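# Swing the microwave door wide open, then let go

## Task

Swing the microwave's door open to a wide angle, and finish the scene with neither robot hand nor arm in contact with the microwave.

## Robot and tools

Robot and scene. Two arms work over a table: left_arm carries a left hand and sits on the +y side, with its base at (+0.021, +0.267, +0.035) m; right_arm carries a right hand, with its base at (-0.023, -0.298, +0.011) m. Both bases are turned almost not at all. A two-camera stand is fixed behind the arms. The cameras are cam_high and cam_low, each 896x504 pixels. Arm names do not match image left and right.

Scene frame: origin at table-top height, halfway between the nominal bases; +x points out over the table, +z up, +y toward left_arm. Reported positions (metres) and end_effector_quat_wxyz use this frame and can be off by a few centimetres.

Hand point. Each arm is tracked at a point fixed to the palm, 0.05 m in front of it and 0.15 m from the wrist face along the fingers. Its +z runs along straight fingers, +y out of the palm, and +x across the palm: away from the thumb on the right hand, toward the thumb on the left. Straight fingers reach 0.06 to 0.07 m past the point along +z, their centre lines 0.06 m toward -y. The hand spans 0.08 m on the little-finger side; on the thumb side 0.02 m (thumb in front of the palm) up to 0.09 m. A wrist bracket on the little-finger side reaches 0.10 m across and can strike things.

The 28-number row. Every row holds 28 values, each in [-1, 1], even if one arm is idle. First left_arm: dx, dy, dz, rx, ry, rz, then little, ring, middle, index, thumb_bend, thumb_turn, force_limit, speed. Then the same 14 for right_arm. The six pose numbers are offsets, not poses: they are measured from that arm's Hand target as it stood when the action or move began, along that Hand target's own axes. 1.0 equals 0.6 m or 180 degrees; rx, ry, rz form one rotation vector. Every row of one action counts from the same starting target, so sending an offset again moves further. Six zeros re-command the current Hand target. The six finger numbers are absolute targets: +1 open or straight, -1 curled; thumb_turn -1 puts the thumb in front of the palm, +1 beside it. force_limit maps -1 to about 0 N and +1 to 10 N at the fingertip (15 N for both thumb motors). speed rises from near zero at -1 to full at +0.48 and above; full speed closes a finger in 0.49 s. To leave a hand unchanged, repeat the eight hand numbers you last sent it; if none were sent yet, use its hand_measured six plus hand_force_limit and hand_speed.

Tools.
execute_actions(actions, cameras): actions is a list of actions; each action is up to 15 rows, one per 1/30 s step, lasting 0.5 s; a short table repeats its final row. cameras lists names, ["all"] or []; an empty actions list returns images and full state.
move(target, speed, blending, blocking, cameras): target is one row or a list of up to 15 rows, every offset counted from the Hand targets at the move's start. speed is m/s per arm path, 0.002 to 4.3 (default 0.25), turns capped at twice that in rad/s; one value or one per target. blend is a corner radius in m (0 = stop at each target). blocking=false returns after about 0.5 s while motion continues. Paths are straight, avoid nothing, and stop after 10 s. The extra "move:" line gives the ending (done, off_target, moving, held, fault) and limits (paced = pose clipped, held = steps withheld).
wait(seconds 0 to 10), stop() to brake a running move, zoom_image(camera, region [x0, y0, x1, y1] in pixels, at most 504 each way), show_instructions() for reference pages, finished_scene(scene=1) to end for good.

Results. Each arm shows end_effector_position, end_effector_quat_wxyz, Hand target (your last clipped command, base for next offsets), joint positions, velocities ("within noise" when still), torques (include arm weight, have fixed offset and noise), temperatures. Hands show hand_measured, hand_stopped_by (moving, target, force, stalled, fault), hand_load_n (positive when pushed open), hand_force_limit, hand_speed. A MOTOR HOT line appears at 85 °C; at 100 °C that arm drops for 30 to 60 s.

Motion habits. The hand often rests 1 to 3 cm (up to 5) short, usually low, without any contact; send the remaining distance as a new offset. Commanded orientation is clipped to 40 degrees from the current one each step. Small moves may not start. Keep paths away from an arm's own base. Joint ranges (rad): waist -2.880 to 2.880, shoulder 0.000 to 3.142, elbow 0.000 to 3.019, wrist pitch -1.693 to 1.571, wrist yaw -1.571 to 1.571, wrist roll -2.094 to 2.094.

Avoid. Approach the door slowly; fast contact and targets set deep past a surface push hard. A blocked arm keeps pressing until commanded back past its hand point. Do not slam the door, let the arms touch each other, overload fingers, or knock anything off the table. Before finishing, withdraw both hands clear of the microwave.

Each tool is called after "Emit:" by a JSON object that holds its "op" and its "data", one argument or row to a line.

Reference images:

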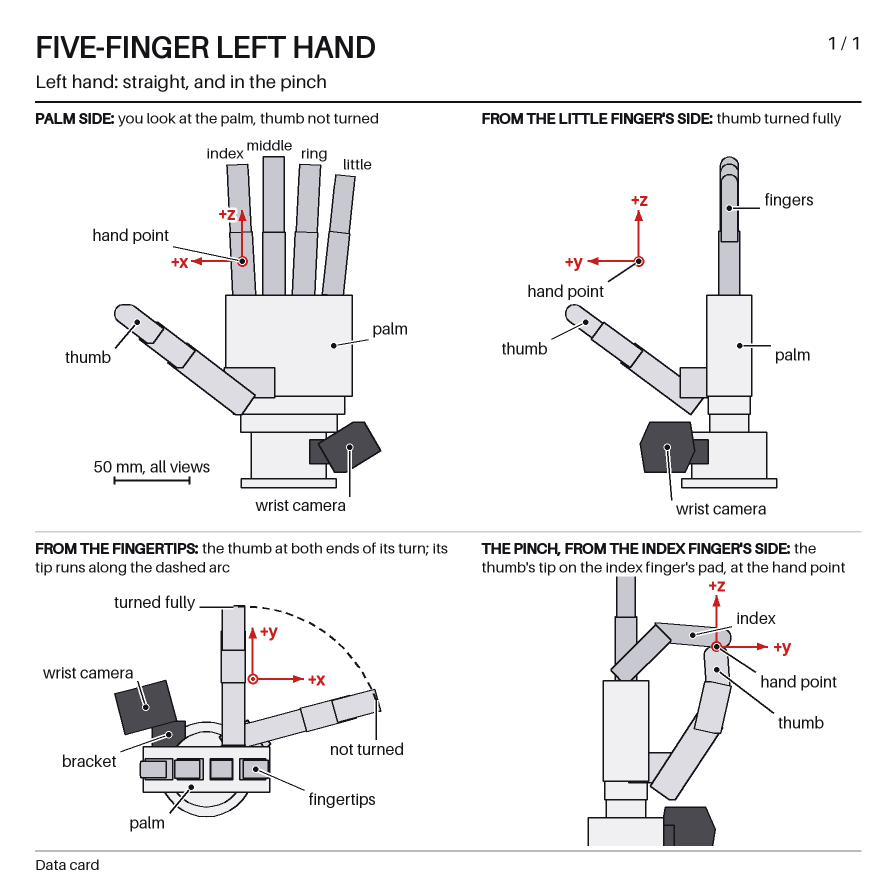

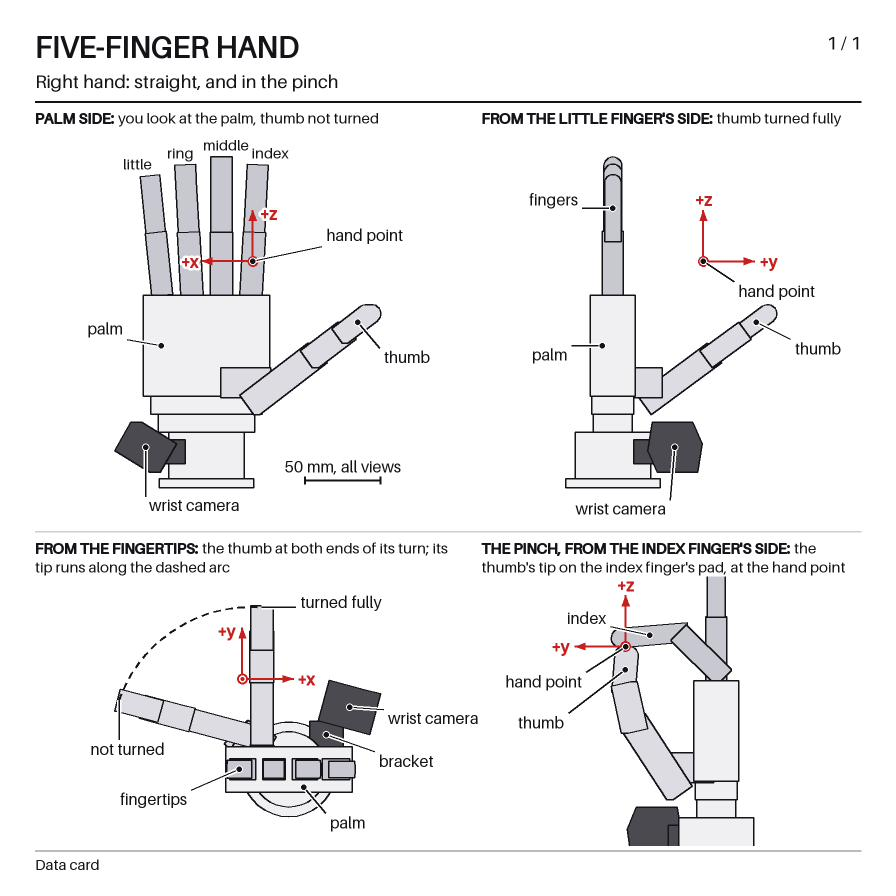

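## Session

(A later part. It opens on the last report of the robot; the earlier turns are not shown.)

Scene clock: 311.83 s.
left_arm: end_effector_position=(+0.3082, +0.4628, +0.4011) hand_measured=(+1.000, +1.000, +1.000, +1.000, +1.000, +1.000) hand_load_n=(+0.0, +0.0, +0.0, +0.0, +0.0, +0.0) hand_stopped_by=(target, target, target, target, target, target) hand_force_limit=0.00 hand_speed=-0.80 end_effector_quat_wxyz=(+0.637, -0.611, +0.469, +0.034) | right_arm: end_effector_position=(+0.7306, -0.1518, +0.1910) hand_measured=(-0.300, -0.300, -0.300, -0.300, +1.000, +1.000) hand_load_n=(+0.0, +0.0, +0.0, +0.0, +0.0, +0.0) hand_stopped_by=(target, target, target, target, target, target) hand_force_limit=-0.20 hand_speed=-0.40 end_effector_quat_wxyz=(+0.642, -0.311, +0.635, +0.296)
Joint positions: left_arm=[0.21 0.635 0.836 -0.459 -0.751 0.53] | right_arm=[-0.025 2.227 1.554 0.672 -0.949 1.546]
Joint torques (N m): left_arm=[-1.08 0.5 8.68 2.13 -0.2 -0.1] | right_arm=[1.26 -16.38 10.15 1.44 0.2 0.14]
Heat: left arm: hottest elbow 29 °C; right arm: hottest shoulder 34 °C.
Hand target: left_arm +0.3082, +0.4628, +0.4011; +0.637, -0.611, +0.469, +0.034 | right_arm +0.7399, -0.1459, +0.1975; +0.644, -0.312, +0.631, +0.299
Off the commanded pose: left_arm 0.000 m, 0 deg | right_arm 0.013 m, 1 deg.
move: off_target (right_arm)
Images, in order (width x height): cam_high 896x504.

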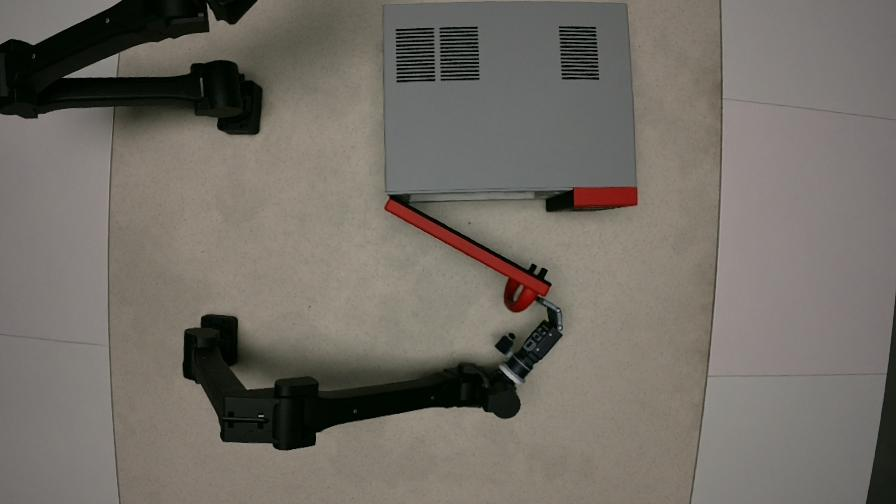

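Emit:
{"op": "move", "data": {
  "target": [0,0,0,0,0,0,1,1,1,1,1,1,0,-0.8,0,0.086,-0.0373,0,0,0,-0.3,-0.3,-0.3,-0.3,1,1,-0.2,-0.4],
  "speed": 0.08,
  "blocking": true,
  "cameras": ["cam_high"]
}}

Emit:
{"op": "zoom_image", "data": {
  "camera": "cam_high",
  "region": [470, 230, 610, 350]
}}

Scene clock: 315.70 s.
left_arm: end_effector_position=(+0.3082, +0.4628, +0.4011) hand_measured=(+1.000, +1.000, +1.000, +1.000, +1.000, +1.000) hand_load_n=(+0.0, +0.0, +0.0, +0.0, +0.0, +0.0) hand_stopped_by=(target, target, target, target, target, target) hand_force_limit=0.00 hand_speed=-0.80 end_effector_quat_wxyz=(+0.637, -0.611, +0.469, +0.034) | right_arm: end_effector_position=(+0.6886, -0.1397, +0.1872) hand_measured=(-0.300, -0.300, -0.300, -0.300, +1.000, +1.000) hand_load_n=(+0.0, +0.0, +0.0, +0.0, +0.0, +0.0) hand_stopped_by=(target, target, target, target, target, target) hand_force_limit=-0.20 hand_speed=-0.40 end_effector_quat_wxyz=(+0.640, -0.309, +0.638, +0.296)
Joint positions: left_arm=[0.21 0.635 0.836 -0.459 -0.751 0.53] | right_arm=[-0.01 2.146 1.388 0.75 -0.931 1.546]
Joint torques (N m): left_arm=[-1.08 0.5 8.68 2.13 -0.19 -0.1] | right_arm=[1.55 -16.79 6.42 2.59 0.2 0.13]
Heat: left arm: hottest elbow 29 °C; right arm: hottest shoulder 33 °C.
Hand target: left_arm +0.3082, +0.4628, +0.4011; +0.637, -0.611, +0.469, +0.034 | right_arm +0.6857, -0.1310, +0.1959; +0.644, -0.312, +0.631, +0.300
Off the commanded pose: left_arm 0.000 m, 0 deg | right_arm 0.013 m, 1 deg.
move: off_target (right_arm)
Images, in order (width x height): cam_high 896x504.

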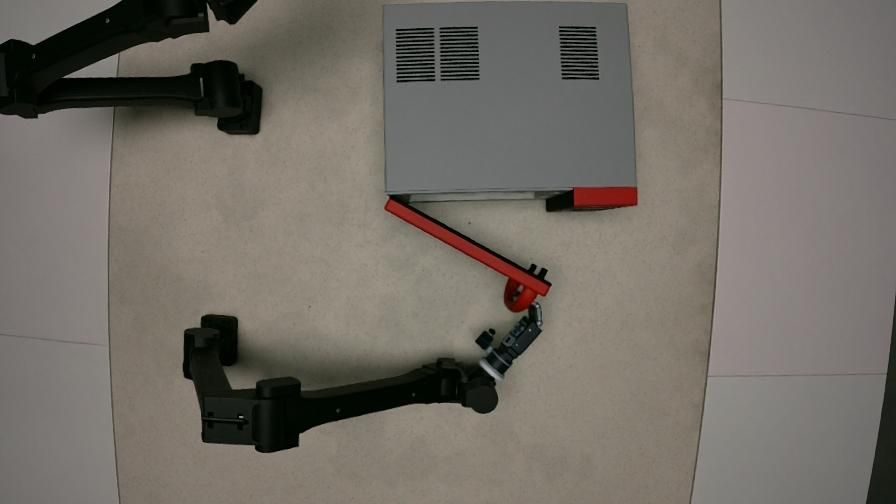

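Scaled by 3.600 from the camera's 896x504 image, which has a finer 1280x720 frame.

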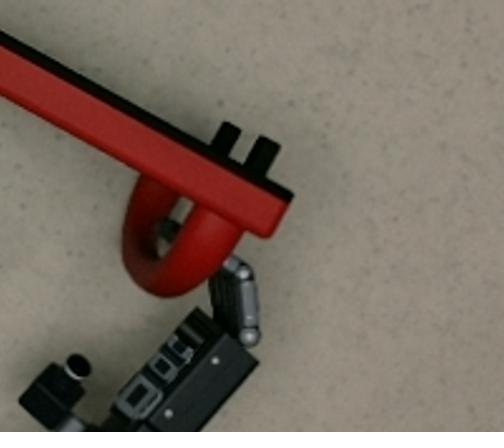

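Emit:
{"op": "move", "data": {
  "target": [
    [0,0,0,0,0,0,1,1,1,1,1,1,0,-0.8,0,0,0,0,0,0,-0.5,-0.6,-0.6,-0.6,1,1,-0.21,-0.7],
    [0,0,0,0,0,0,1,1,1,1,1,1,0,-0.8,0,-0.0143,-0.1107,0.0589,0,0,-0.5,-0.6,-0.6,-0.6,1,1,-0.21,-0.7],
    [0,0,0,0,0,0,1,1,1,1,1,1,0,-0.8,0,0.0023,-0.206,0.1144,0,0,-0.5,-0.6,-0.6,-0.6,1,1,-0.21,-0.7]
  ],
  "speed": 0.1,
  "blend": [0,0.02,0],
  "blocking": true,
  "cameras": ["cam_high"]
}}

Emit:
{"op": "zoom_image", "data": {
  "camera": "cam_high",
  "region": [420, 250, 560, 390]
}}

Scene clock: 326.43 s.
left_arm: end_effector_position=(+0.3082, +0.4628, +0.4011) hand_measured=(+1.000, +1.000, +1.000, +1.000, +1.000, +1.000) hand_load_n=(+0.0, +0.0, +0.0, +0.0, +0.0, +0.0) hand_stopped_by=(target, target, target, target, target, target) hand_force_limit=0.00 hand_speed=-0.80 end_effector_quat_wxyz=(+0.637, -0.611, +0.469, +0.034) | right_arm: end_effector_position=(+0.6077, -0.2169, +0.1859) hand_measured=(-0.500, -0.600, -0.600, -0.600, +1.000, +1.000) hand_load_n=(+0.0, +0.0, +0.0, +0.5, +0.0, +0.0) hand_stopped_by=(target, target, target, target, target, target) hand_force_limit=-0.21 hand_speed=-0.70 end_effector_quat_wxyz=(+0.682, -0.200, +0.679, +0.186)
Joint positions: left_arm=[0.21 0.635 0.836 -0.459 -0.751 0.53] | right_arm=[-0.107 1.92 0.941 0.977 -0.695 1.549]
Joint torques (N m): left_arm=[-1.08 0.5 8.68 2.13 -0.19 -0.1] | right_arm=[-0.62 -13.45 5.22 2.76 0.22 0.19]
Heat: left arm: hottest elbow 29 °C; right arm: hottest shoulder 34 °C.
Hand target: left_arm +0.3082, +0.4628, +0.4011; +0.637, -0.611, +0.469, +0.034 | right_arm +0.6072, -0.2265, +0.1948; +0.689, -0.192, +0.675, +0.182
Off the commanded pose: left_arm 0.000 m, 0 deg | right_arm 0.013 m, 1 deg.
move: off_target (right_arm)
Images, in order (width x height): cam_high 896x504.

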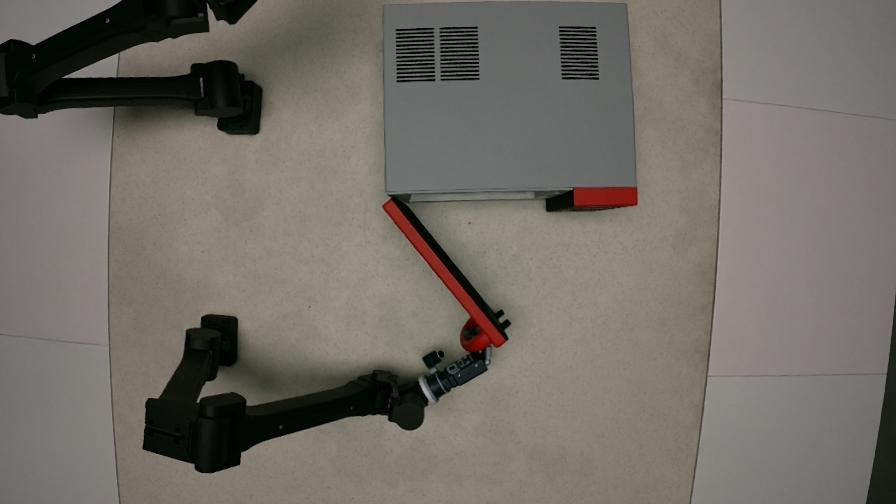

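Scaled by 3.600 from the camera's 896x504 image, which has a finer 1280x720 frame.

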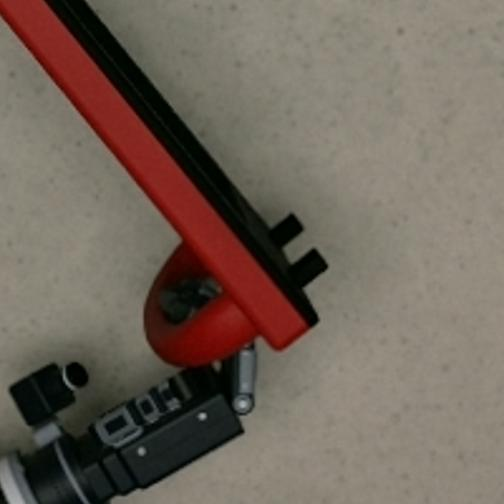

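Emit:
{"op": "move", "data": {
  "target": [
    [0,0,0,0,0,0,1,1,1,1,1,1,0,-0.8,0,-0.0008,-0.0967,0.0572,0,0,-0.5,-0.6,-0.6,-0.6,1,1,-0.21,-0.7],
    [0,0,0,0,0,0,1,1,1,1,1,1,0,-0.8,0,0.029,-0.2383,0.1406,0,0,-0.5,-0.6,-0.6,-0.6,1,1,-0.21,-0.7]
  ],
  "speed": 0.12,
  "blend": [0.02,0],
  "blocking": true,
  "cameras": ["cam_high"]
}}

Emit:
{"op": "zoom_image", "data": {
  "camera": "cam_high",
  "region": [340, 190, 540, 390]
}}

Scene clock: 336.53 s.
left_arm: end_effector_position=(+0.3082, +0.4628, +0.4011) hand_measured=(+1.000, +1.000, +1.000, +1.000, +1.000, +1.000) hand_load_n=(-0.5, +0.0, +0.0, +0.0, +0.0, +0.0) hand_stopped_by=(target, target, target, target, target, target) hand_force_limit=0.00 hand_speed=-0.80 end_effector_quat_wxyz=(+0.637, -0.611, +0.469, +0.034) | right_arm: end_effector_position=(+0.4773, -0.2768, +0.1843) hand_measured=(-0.500, -0.600, -0.600, -0.600, +1.000, +1.000) hand_load_n=(+0.0, +0.0, +0.0, +0.0, +0.0, +0.0) hand_stopped_by=(target, target, target, target, target, target) hand_force_limit=-0.21 hand_speed=-0.70 end_effector_quat_wxyz=(+0.707, -0.045, +0.705, +0.032)
Joint positions: left_arm=[0.21 0.635 0.836 -0.459 -0.751 0.53] | right_arm=[-0.151 1.644 0.416 1.23 -0.297 1.553]
Joint torques (N m): left_arm=[-1.08 0.5 8.68 2.13 -0.2 -0.1] | right_arm=[-0.73 -8.12 3.6 2.96 0.23 0.16]
Heat: left arm: hottest elbow 29 °C; right arm: hottest shoulder 33 °C.
Hand target: left_arm +0.3082, +0.4628, +0.4011; +0.637, -0.611, +0.469, +0.034 | right_arm +0.4754, -0.2844, +0.1922; +0.714, -0.036, +0.698, +0.030
Off the commanded pose: left_arm 0.000 m, 0 deg | right_arm 0.011 m, 2 deg.
move: off_target (right_arm)
Images, in order (width x height): cam_high 896x504.

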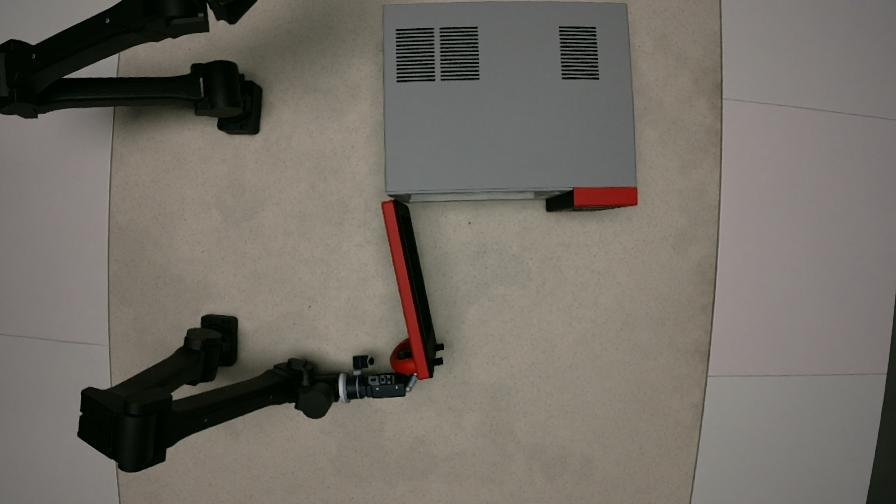

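Scaled by 2.520 from the camera's 896x504 image, which has a finer 1280x720 frame.

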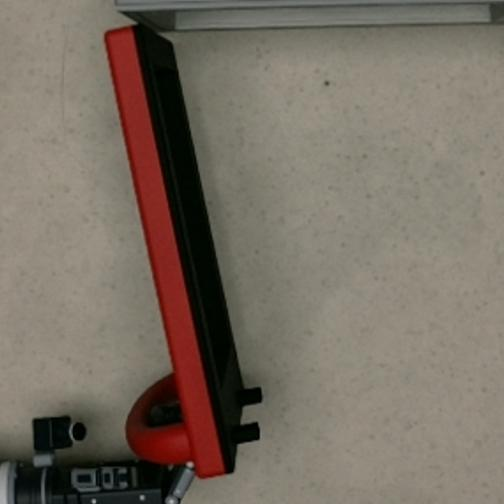

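Emit:
{"op": "move", "data": {
  "target": [0,0,0,0,0,0,1,1,1,1,1,1,0,-0.8,0,0.0007,-0.126,0.0444,0,0,-0.5,-0.6,-0.6,-0.6,1,1,-0.21,-0.7],
  "speed": 0.1,
  "blocking": true,
  "cameras": ["cam_high"]
}}

Emit:
{"op": "zoom_image", "data": {
  "camera": "cam_high",
  "region": [340, 190, 540, 390]
}}

Scene clock: 341.60 s.
left_arm: end_effector_position=(+0.3082, +0.4628, +0.4011) hand_measured=(+1.000, +1.000, +1.000, +1.000, +1.000, +1.000) hand_load_n=(-0.5, +0.0, +0.0, +0.0, +0.0, +0.0) hand_stopped_by=(target, target, target, target, target, target) hand_force_limit=0.00 hand_speed=-0.80 end_effector_quat_wxyz=(+0.637, -0.611, +0.469, +0.034) | right_arm: end_effector_position=(+0.4024, -0.2898, +0.1832) hand_measured=(-0.500, -0.600, -0.600, -0.600, +1.000, +1.000) hand_load_n=(+0.0, +0.0, +0.0, +0.0, +0.0, +0.0) hand_stopped_by=(target, target, target, target, target, target) hand_force_limit=-0.21 hand_speed=-0.70 end_effector_quat_wxyz=(+0.708, +0.008, +0.706, -0.021)
Joint positions: left_arm=[0.21 0.635 0.836 -0.459 -0.751 0.53] | right_arm=[-0.151 1.509 0.184 1.328 -0.145 1.553]
Joint torques (N m): left_arm=[-1.08 0.5 8.68 2.13 -0.19 -0.1] | right_arm=[0.26 -5.66 2.95 2.97 0.23 0.15]
Heat: left arm: hottest elbow 29 °C; right arm: hottest shoulder 32 °C.
Hand target: left_arm +0.3082, +0.4628, +0.4011; +0.637, -0.611, +0.469, +0.034 | right_arm +0.4001, -0.2910, +0.1905; +0.715, +0.014, +0.698, -0.019
Off the commanded pose: left_arm 0.000 m, 0 deg | right_arm 0.008 m, 1 deg.
move: done
Images, in order (width x height): cam_high 896x504.

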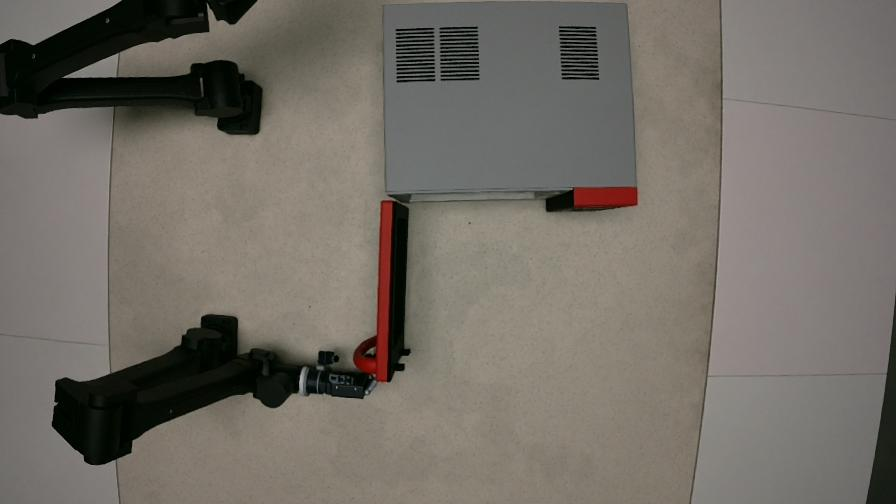

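Scaled by 2.520 from the camera's 896x504 image, which has a finer 1280x720 frame.

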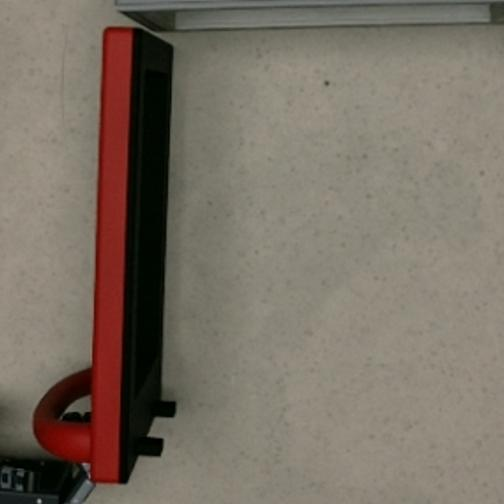

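Emit:
{"op": "move", "data": {
  "target": [0,0,0,0,0,0,1,1,1,1,1,1,0,-0.8,0,0.001,-0.05,0,0,0,-0.5,-0.6,-0.6,-0.6,1,1,-0.21,-0.7],
  "speed": 0.1,
  "blocking": true,
  "cameras": ["cam_high"]
}}

Emit:
{"op": "zoom_image", "data": {
  "camera": "cam_high",
  "region": [280, 270, 440, 410]
}}

Scene clock: 345.83 s.
left_arm: end_effector_position=(+0.3082, +0.4628, +0.4011) hand_measured=(+1.000, +1.000, +1.000, +1.000, +1.000, +1.000) hand_load_n=(+0.0, +0.0, +0.0, +0.0, +0.0, +0.0) hand_stopped_by=(target, target, target, target, target, target) hand_force_limit=0.00 hand_speed=-0.80 end_effector_quat_wxyz=(+0.637, -0.611, +0.469, +0.034) | right_arm: end_effector_position=(+0.3725, -0.2836, +0.1829) hand_measured=(-0.500, -0.600, -0.600, -0.600, +1.000, +1.000) hand_load_n=(+0.0, +0.0, +0.0, +0.0, +0.0, +0.0) hand_stopped_by=(target, target, target, target, target, target) hand_force_limit=-0.21 hand_speed=-0.70 end_effector_quat_wxyz=(+0.708, +0.006, +0.706, -0.018)
Joint positions: left_arm=[0.21 0.635 0.836 -0.459 -0.751 0.53] | right_arm=[-0.156 1.457 0.105 1.355 -0.158 1.554]
Joint torques (N m): left_arm=[-1.08 0.5 8.68 2.14 -0.19 -0.1] | right_arm=[-0.62 -4.84 2.76 2.96 0.06 0.15]
Heat: left arm: hottest elbow 29 °C; right arm: hottest shoulder 32 °C.
Hand target: left_arm +0.3082, +0.4628, +0.4011; +0.637, -0.611, +0.469, +0.034 | right_arm +0.3701, -0.2890, +0.1897; +0.715, +0.014, +0.699, -0.019
Off the commanded pose: left_arm 0.000 m, 0 deg | right_arm 0.009 m, 2 deg.
move: done
Images, in order (width x height): cam_high 896x504.

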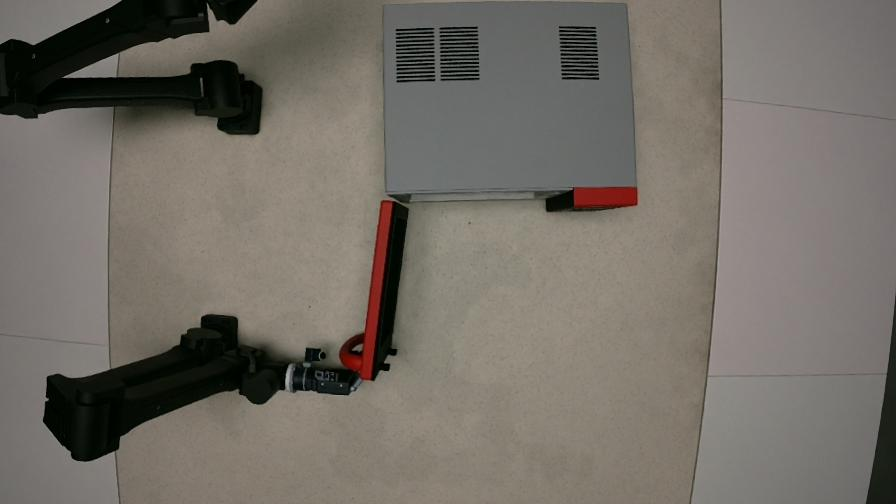

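Scaled by 3.150 from the camera's 896x504 image, which has a finer 1280x720 frame.

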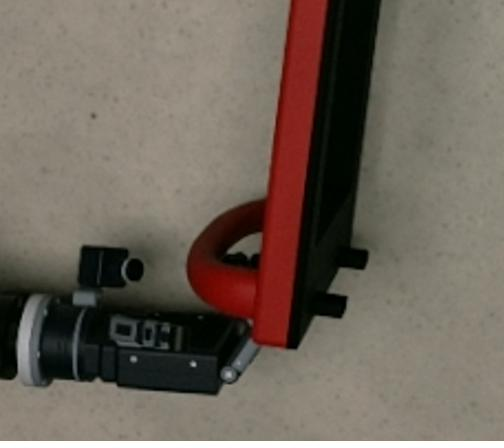

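Emit:
{"op": "move", "data": {
  "target": [
    [0,0,0,0,0,0,1,1,1,1,1,1,0,-0.8,0,0,0,0,0,0,-0.42,-0.42,-0.42,-0.42,1,1,-0.21,-0.7],
    [0,0,0,0,0,0,1,1,1,1,1,1,0,-0.8,0,-0.067,-0.0035,0,0,0,-0.42,-0.42,-0.42,-0.42,1,1,-0.21,-0.7]
  ],
  "speed": 0.08,
  "blocking": true,
  "cameras": ["cam_high"]
}}

Emit:
{"op": "zoom_image", "data": {
  "camera": "cam_high",
  "region": [280, 270, 440, 410]
}}

Scene clock: 354.93 s.
left_arm: end_effector_position=(+0.3082, +0.4628, +0.4011) hand_measured=(+1.000, +1.000, +1.000, +1.000, +1.000, +1.000) hand_load_n=(+0.0, +0.0, +0.0, +0.0, +0.0, +0.0) hand_stopped_by=(target, target, target, target, target, target) hand_force_limit=0.00 hand_speed=-0.80 end_effector_quat_wxyz=(+0.637, -0.611, +0.469, +0.034) | right_arm: end_effector_position=(+0.3613, -0.3212, +0.1831) hand_measured=(-0.420, -0.420, -0.420, -0.420, +1.000, +1.000) hand_load_n=(+0.0, +0.0, +0.0, +0.0, +0.0, +0.0) hand_stopped_by=(target, target, target, target, target, target) hand_force_limit=-0.21 hand_speed=-0.70 end_effector_quat_wxyz=(+0.708, +0.007, +0.706, -0.017)
Joint positions: left_arm=[0.21 0.635 0.836 -0.459 -0.751 0.53] | right_arm=[-0.348 1.456 0.105 1.355 -0.35 1.558]
Joint torques (N m): left_arm=[-1.08 0.5 8.68 2.14 -0.19 -0.1] | right_arm=[-0.67 -3.78 4.3 2.65 0.06 0.18]
Motor temperatures (°C): left_arm=[25 24 29 24 24 21] | right_arm=[24 31 31 28 24 23]
Heat: left arm: hottest elbow 29 °C; right arm: hottest shoulder 31 °C.
Hand target: left_arm +0.3082, +0.4628, +0.4011; +0.637, -0.611, +0.469, +0.034 | right_arm +0.3661, -0.3290, +0.1899; +0.715, +0.014, +0.699, -0.019
Off the commanded pose: left_arm 0.000 m, 0 deg | right_arm 0.011 m, 1 deg.
move: off_target (right_arm)
Images, in order (width x height): cam_high 896x504.

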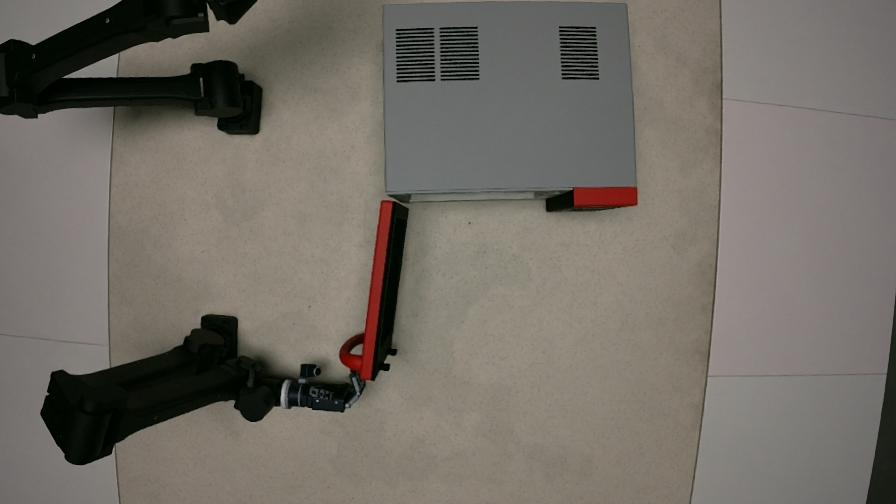

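Scaled by 3.150 from the camera's 896x504 image, which has a finer 1280x720 frame.

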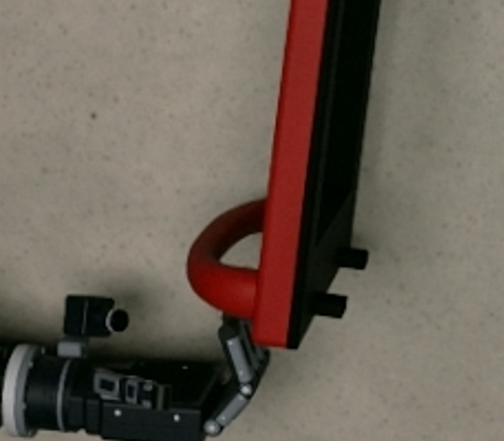

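Emit:
{"op": "move", "data": {
  "target": [0,0,0,0,0,0,1,1,1,1,1,1,0,-0.8,0,-0.15,-0.0103,0,0,0,-0.42,-0.42,-0.42,-0.42,1,1,-0.21,-0.7],
  "speed": 0.15,
  "blocking": true,
  "cameras": ["cam_high", "cam_low"]
}}

Scene clock: 360.03 s.
left_arm: end_effector_position=(+0.3082, +0.4628, +0.4011) hand_measured=(+1.000, +1.000, +1.000, +1.000, +1.000, +1.000) hand_load_n=(+0.0, +0.0, +0.0, +0.0, +0.0, +0.0) hand_stopped_by=(target, target, target, target, target, target) hand_force_limit=0.00 hand_speed=-0.80 end_effector_quat_wxyz=(+0.637, -0.611, +0.469, +0.034) | right_arm: end_effector_position=(+0.3513, -0.4086, +0.1902) hand_measured=(-0.420, -0.420, -0.420, -0.420, +1.000, +1.000) hand_load_n=(+0.0, -0.5, +0.0, +0.0, +0.0, +0.0) hand_stopped_by=(target, target, target, target, target, target) hand_force_limit=-0.21 hand_speed=-0.70 end_effector_quat_wxyz=(+0.716, +0.005, +0.698, -0.022)
Joint positions: left_arm=[0.21 0.635 0.836 -0.459 -0.751 0.53] | right_arm=[-0.703 1.522 0.209 1.348 -0.703 1.57]
Joint torques (N m): left_arm=[-1.08 0.5 8.69 2.14 -0.2 -0.1] | right_arm=[-0.26 -4.07 4.75 1.61 0.08 0.16]
Heat: left arm: hottest elbow 29 °C; right arm: hottest shoulder 31 °C.
Hand target: left_arm +0.3082, +0.4628, +0.4011; +0.637, -0.611, +0.469, +0.034 | right_arm +0.3558, -0.4186, +0.1905; +0.715, +0.014, +0.698, -0.019
Off the commanded pose: left_arm 0.000 m, 0 deg | right_arm 0.011 m, 1 deg.
move: off_target (right_arm)

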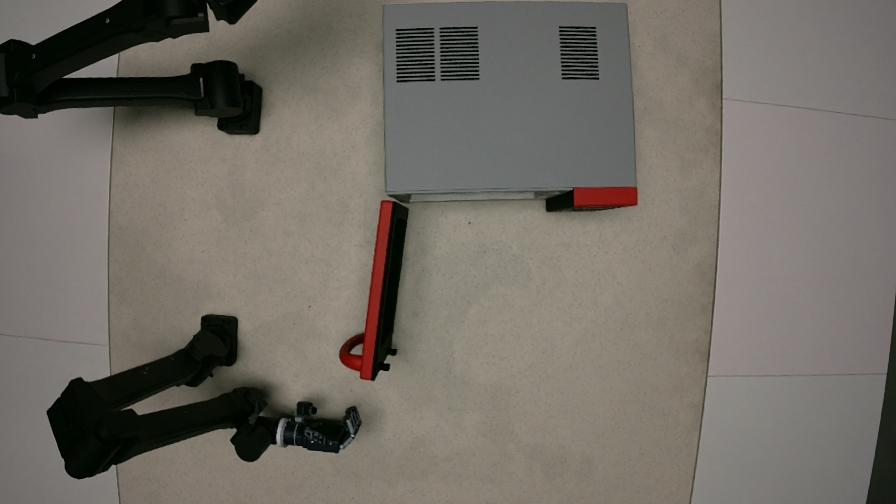

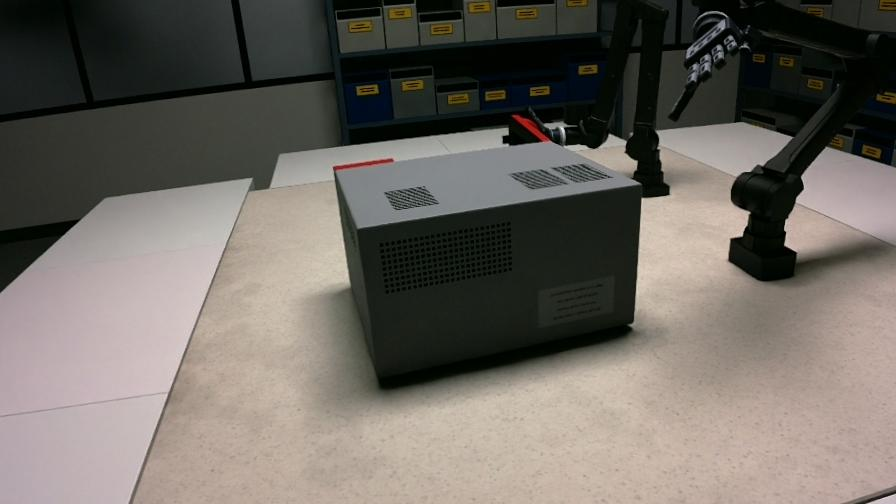

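Emit:
{"op": "finished_scene", "data": {

}}

The scene is finished: the task was done.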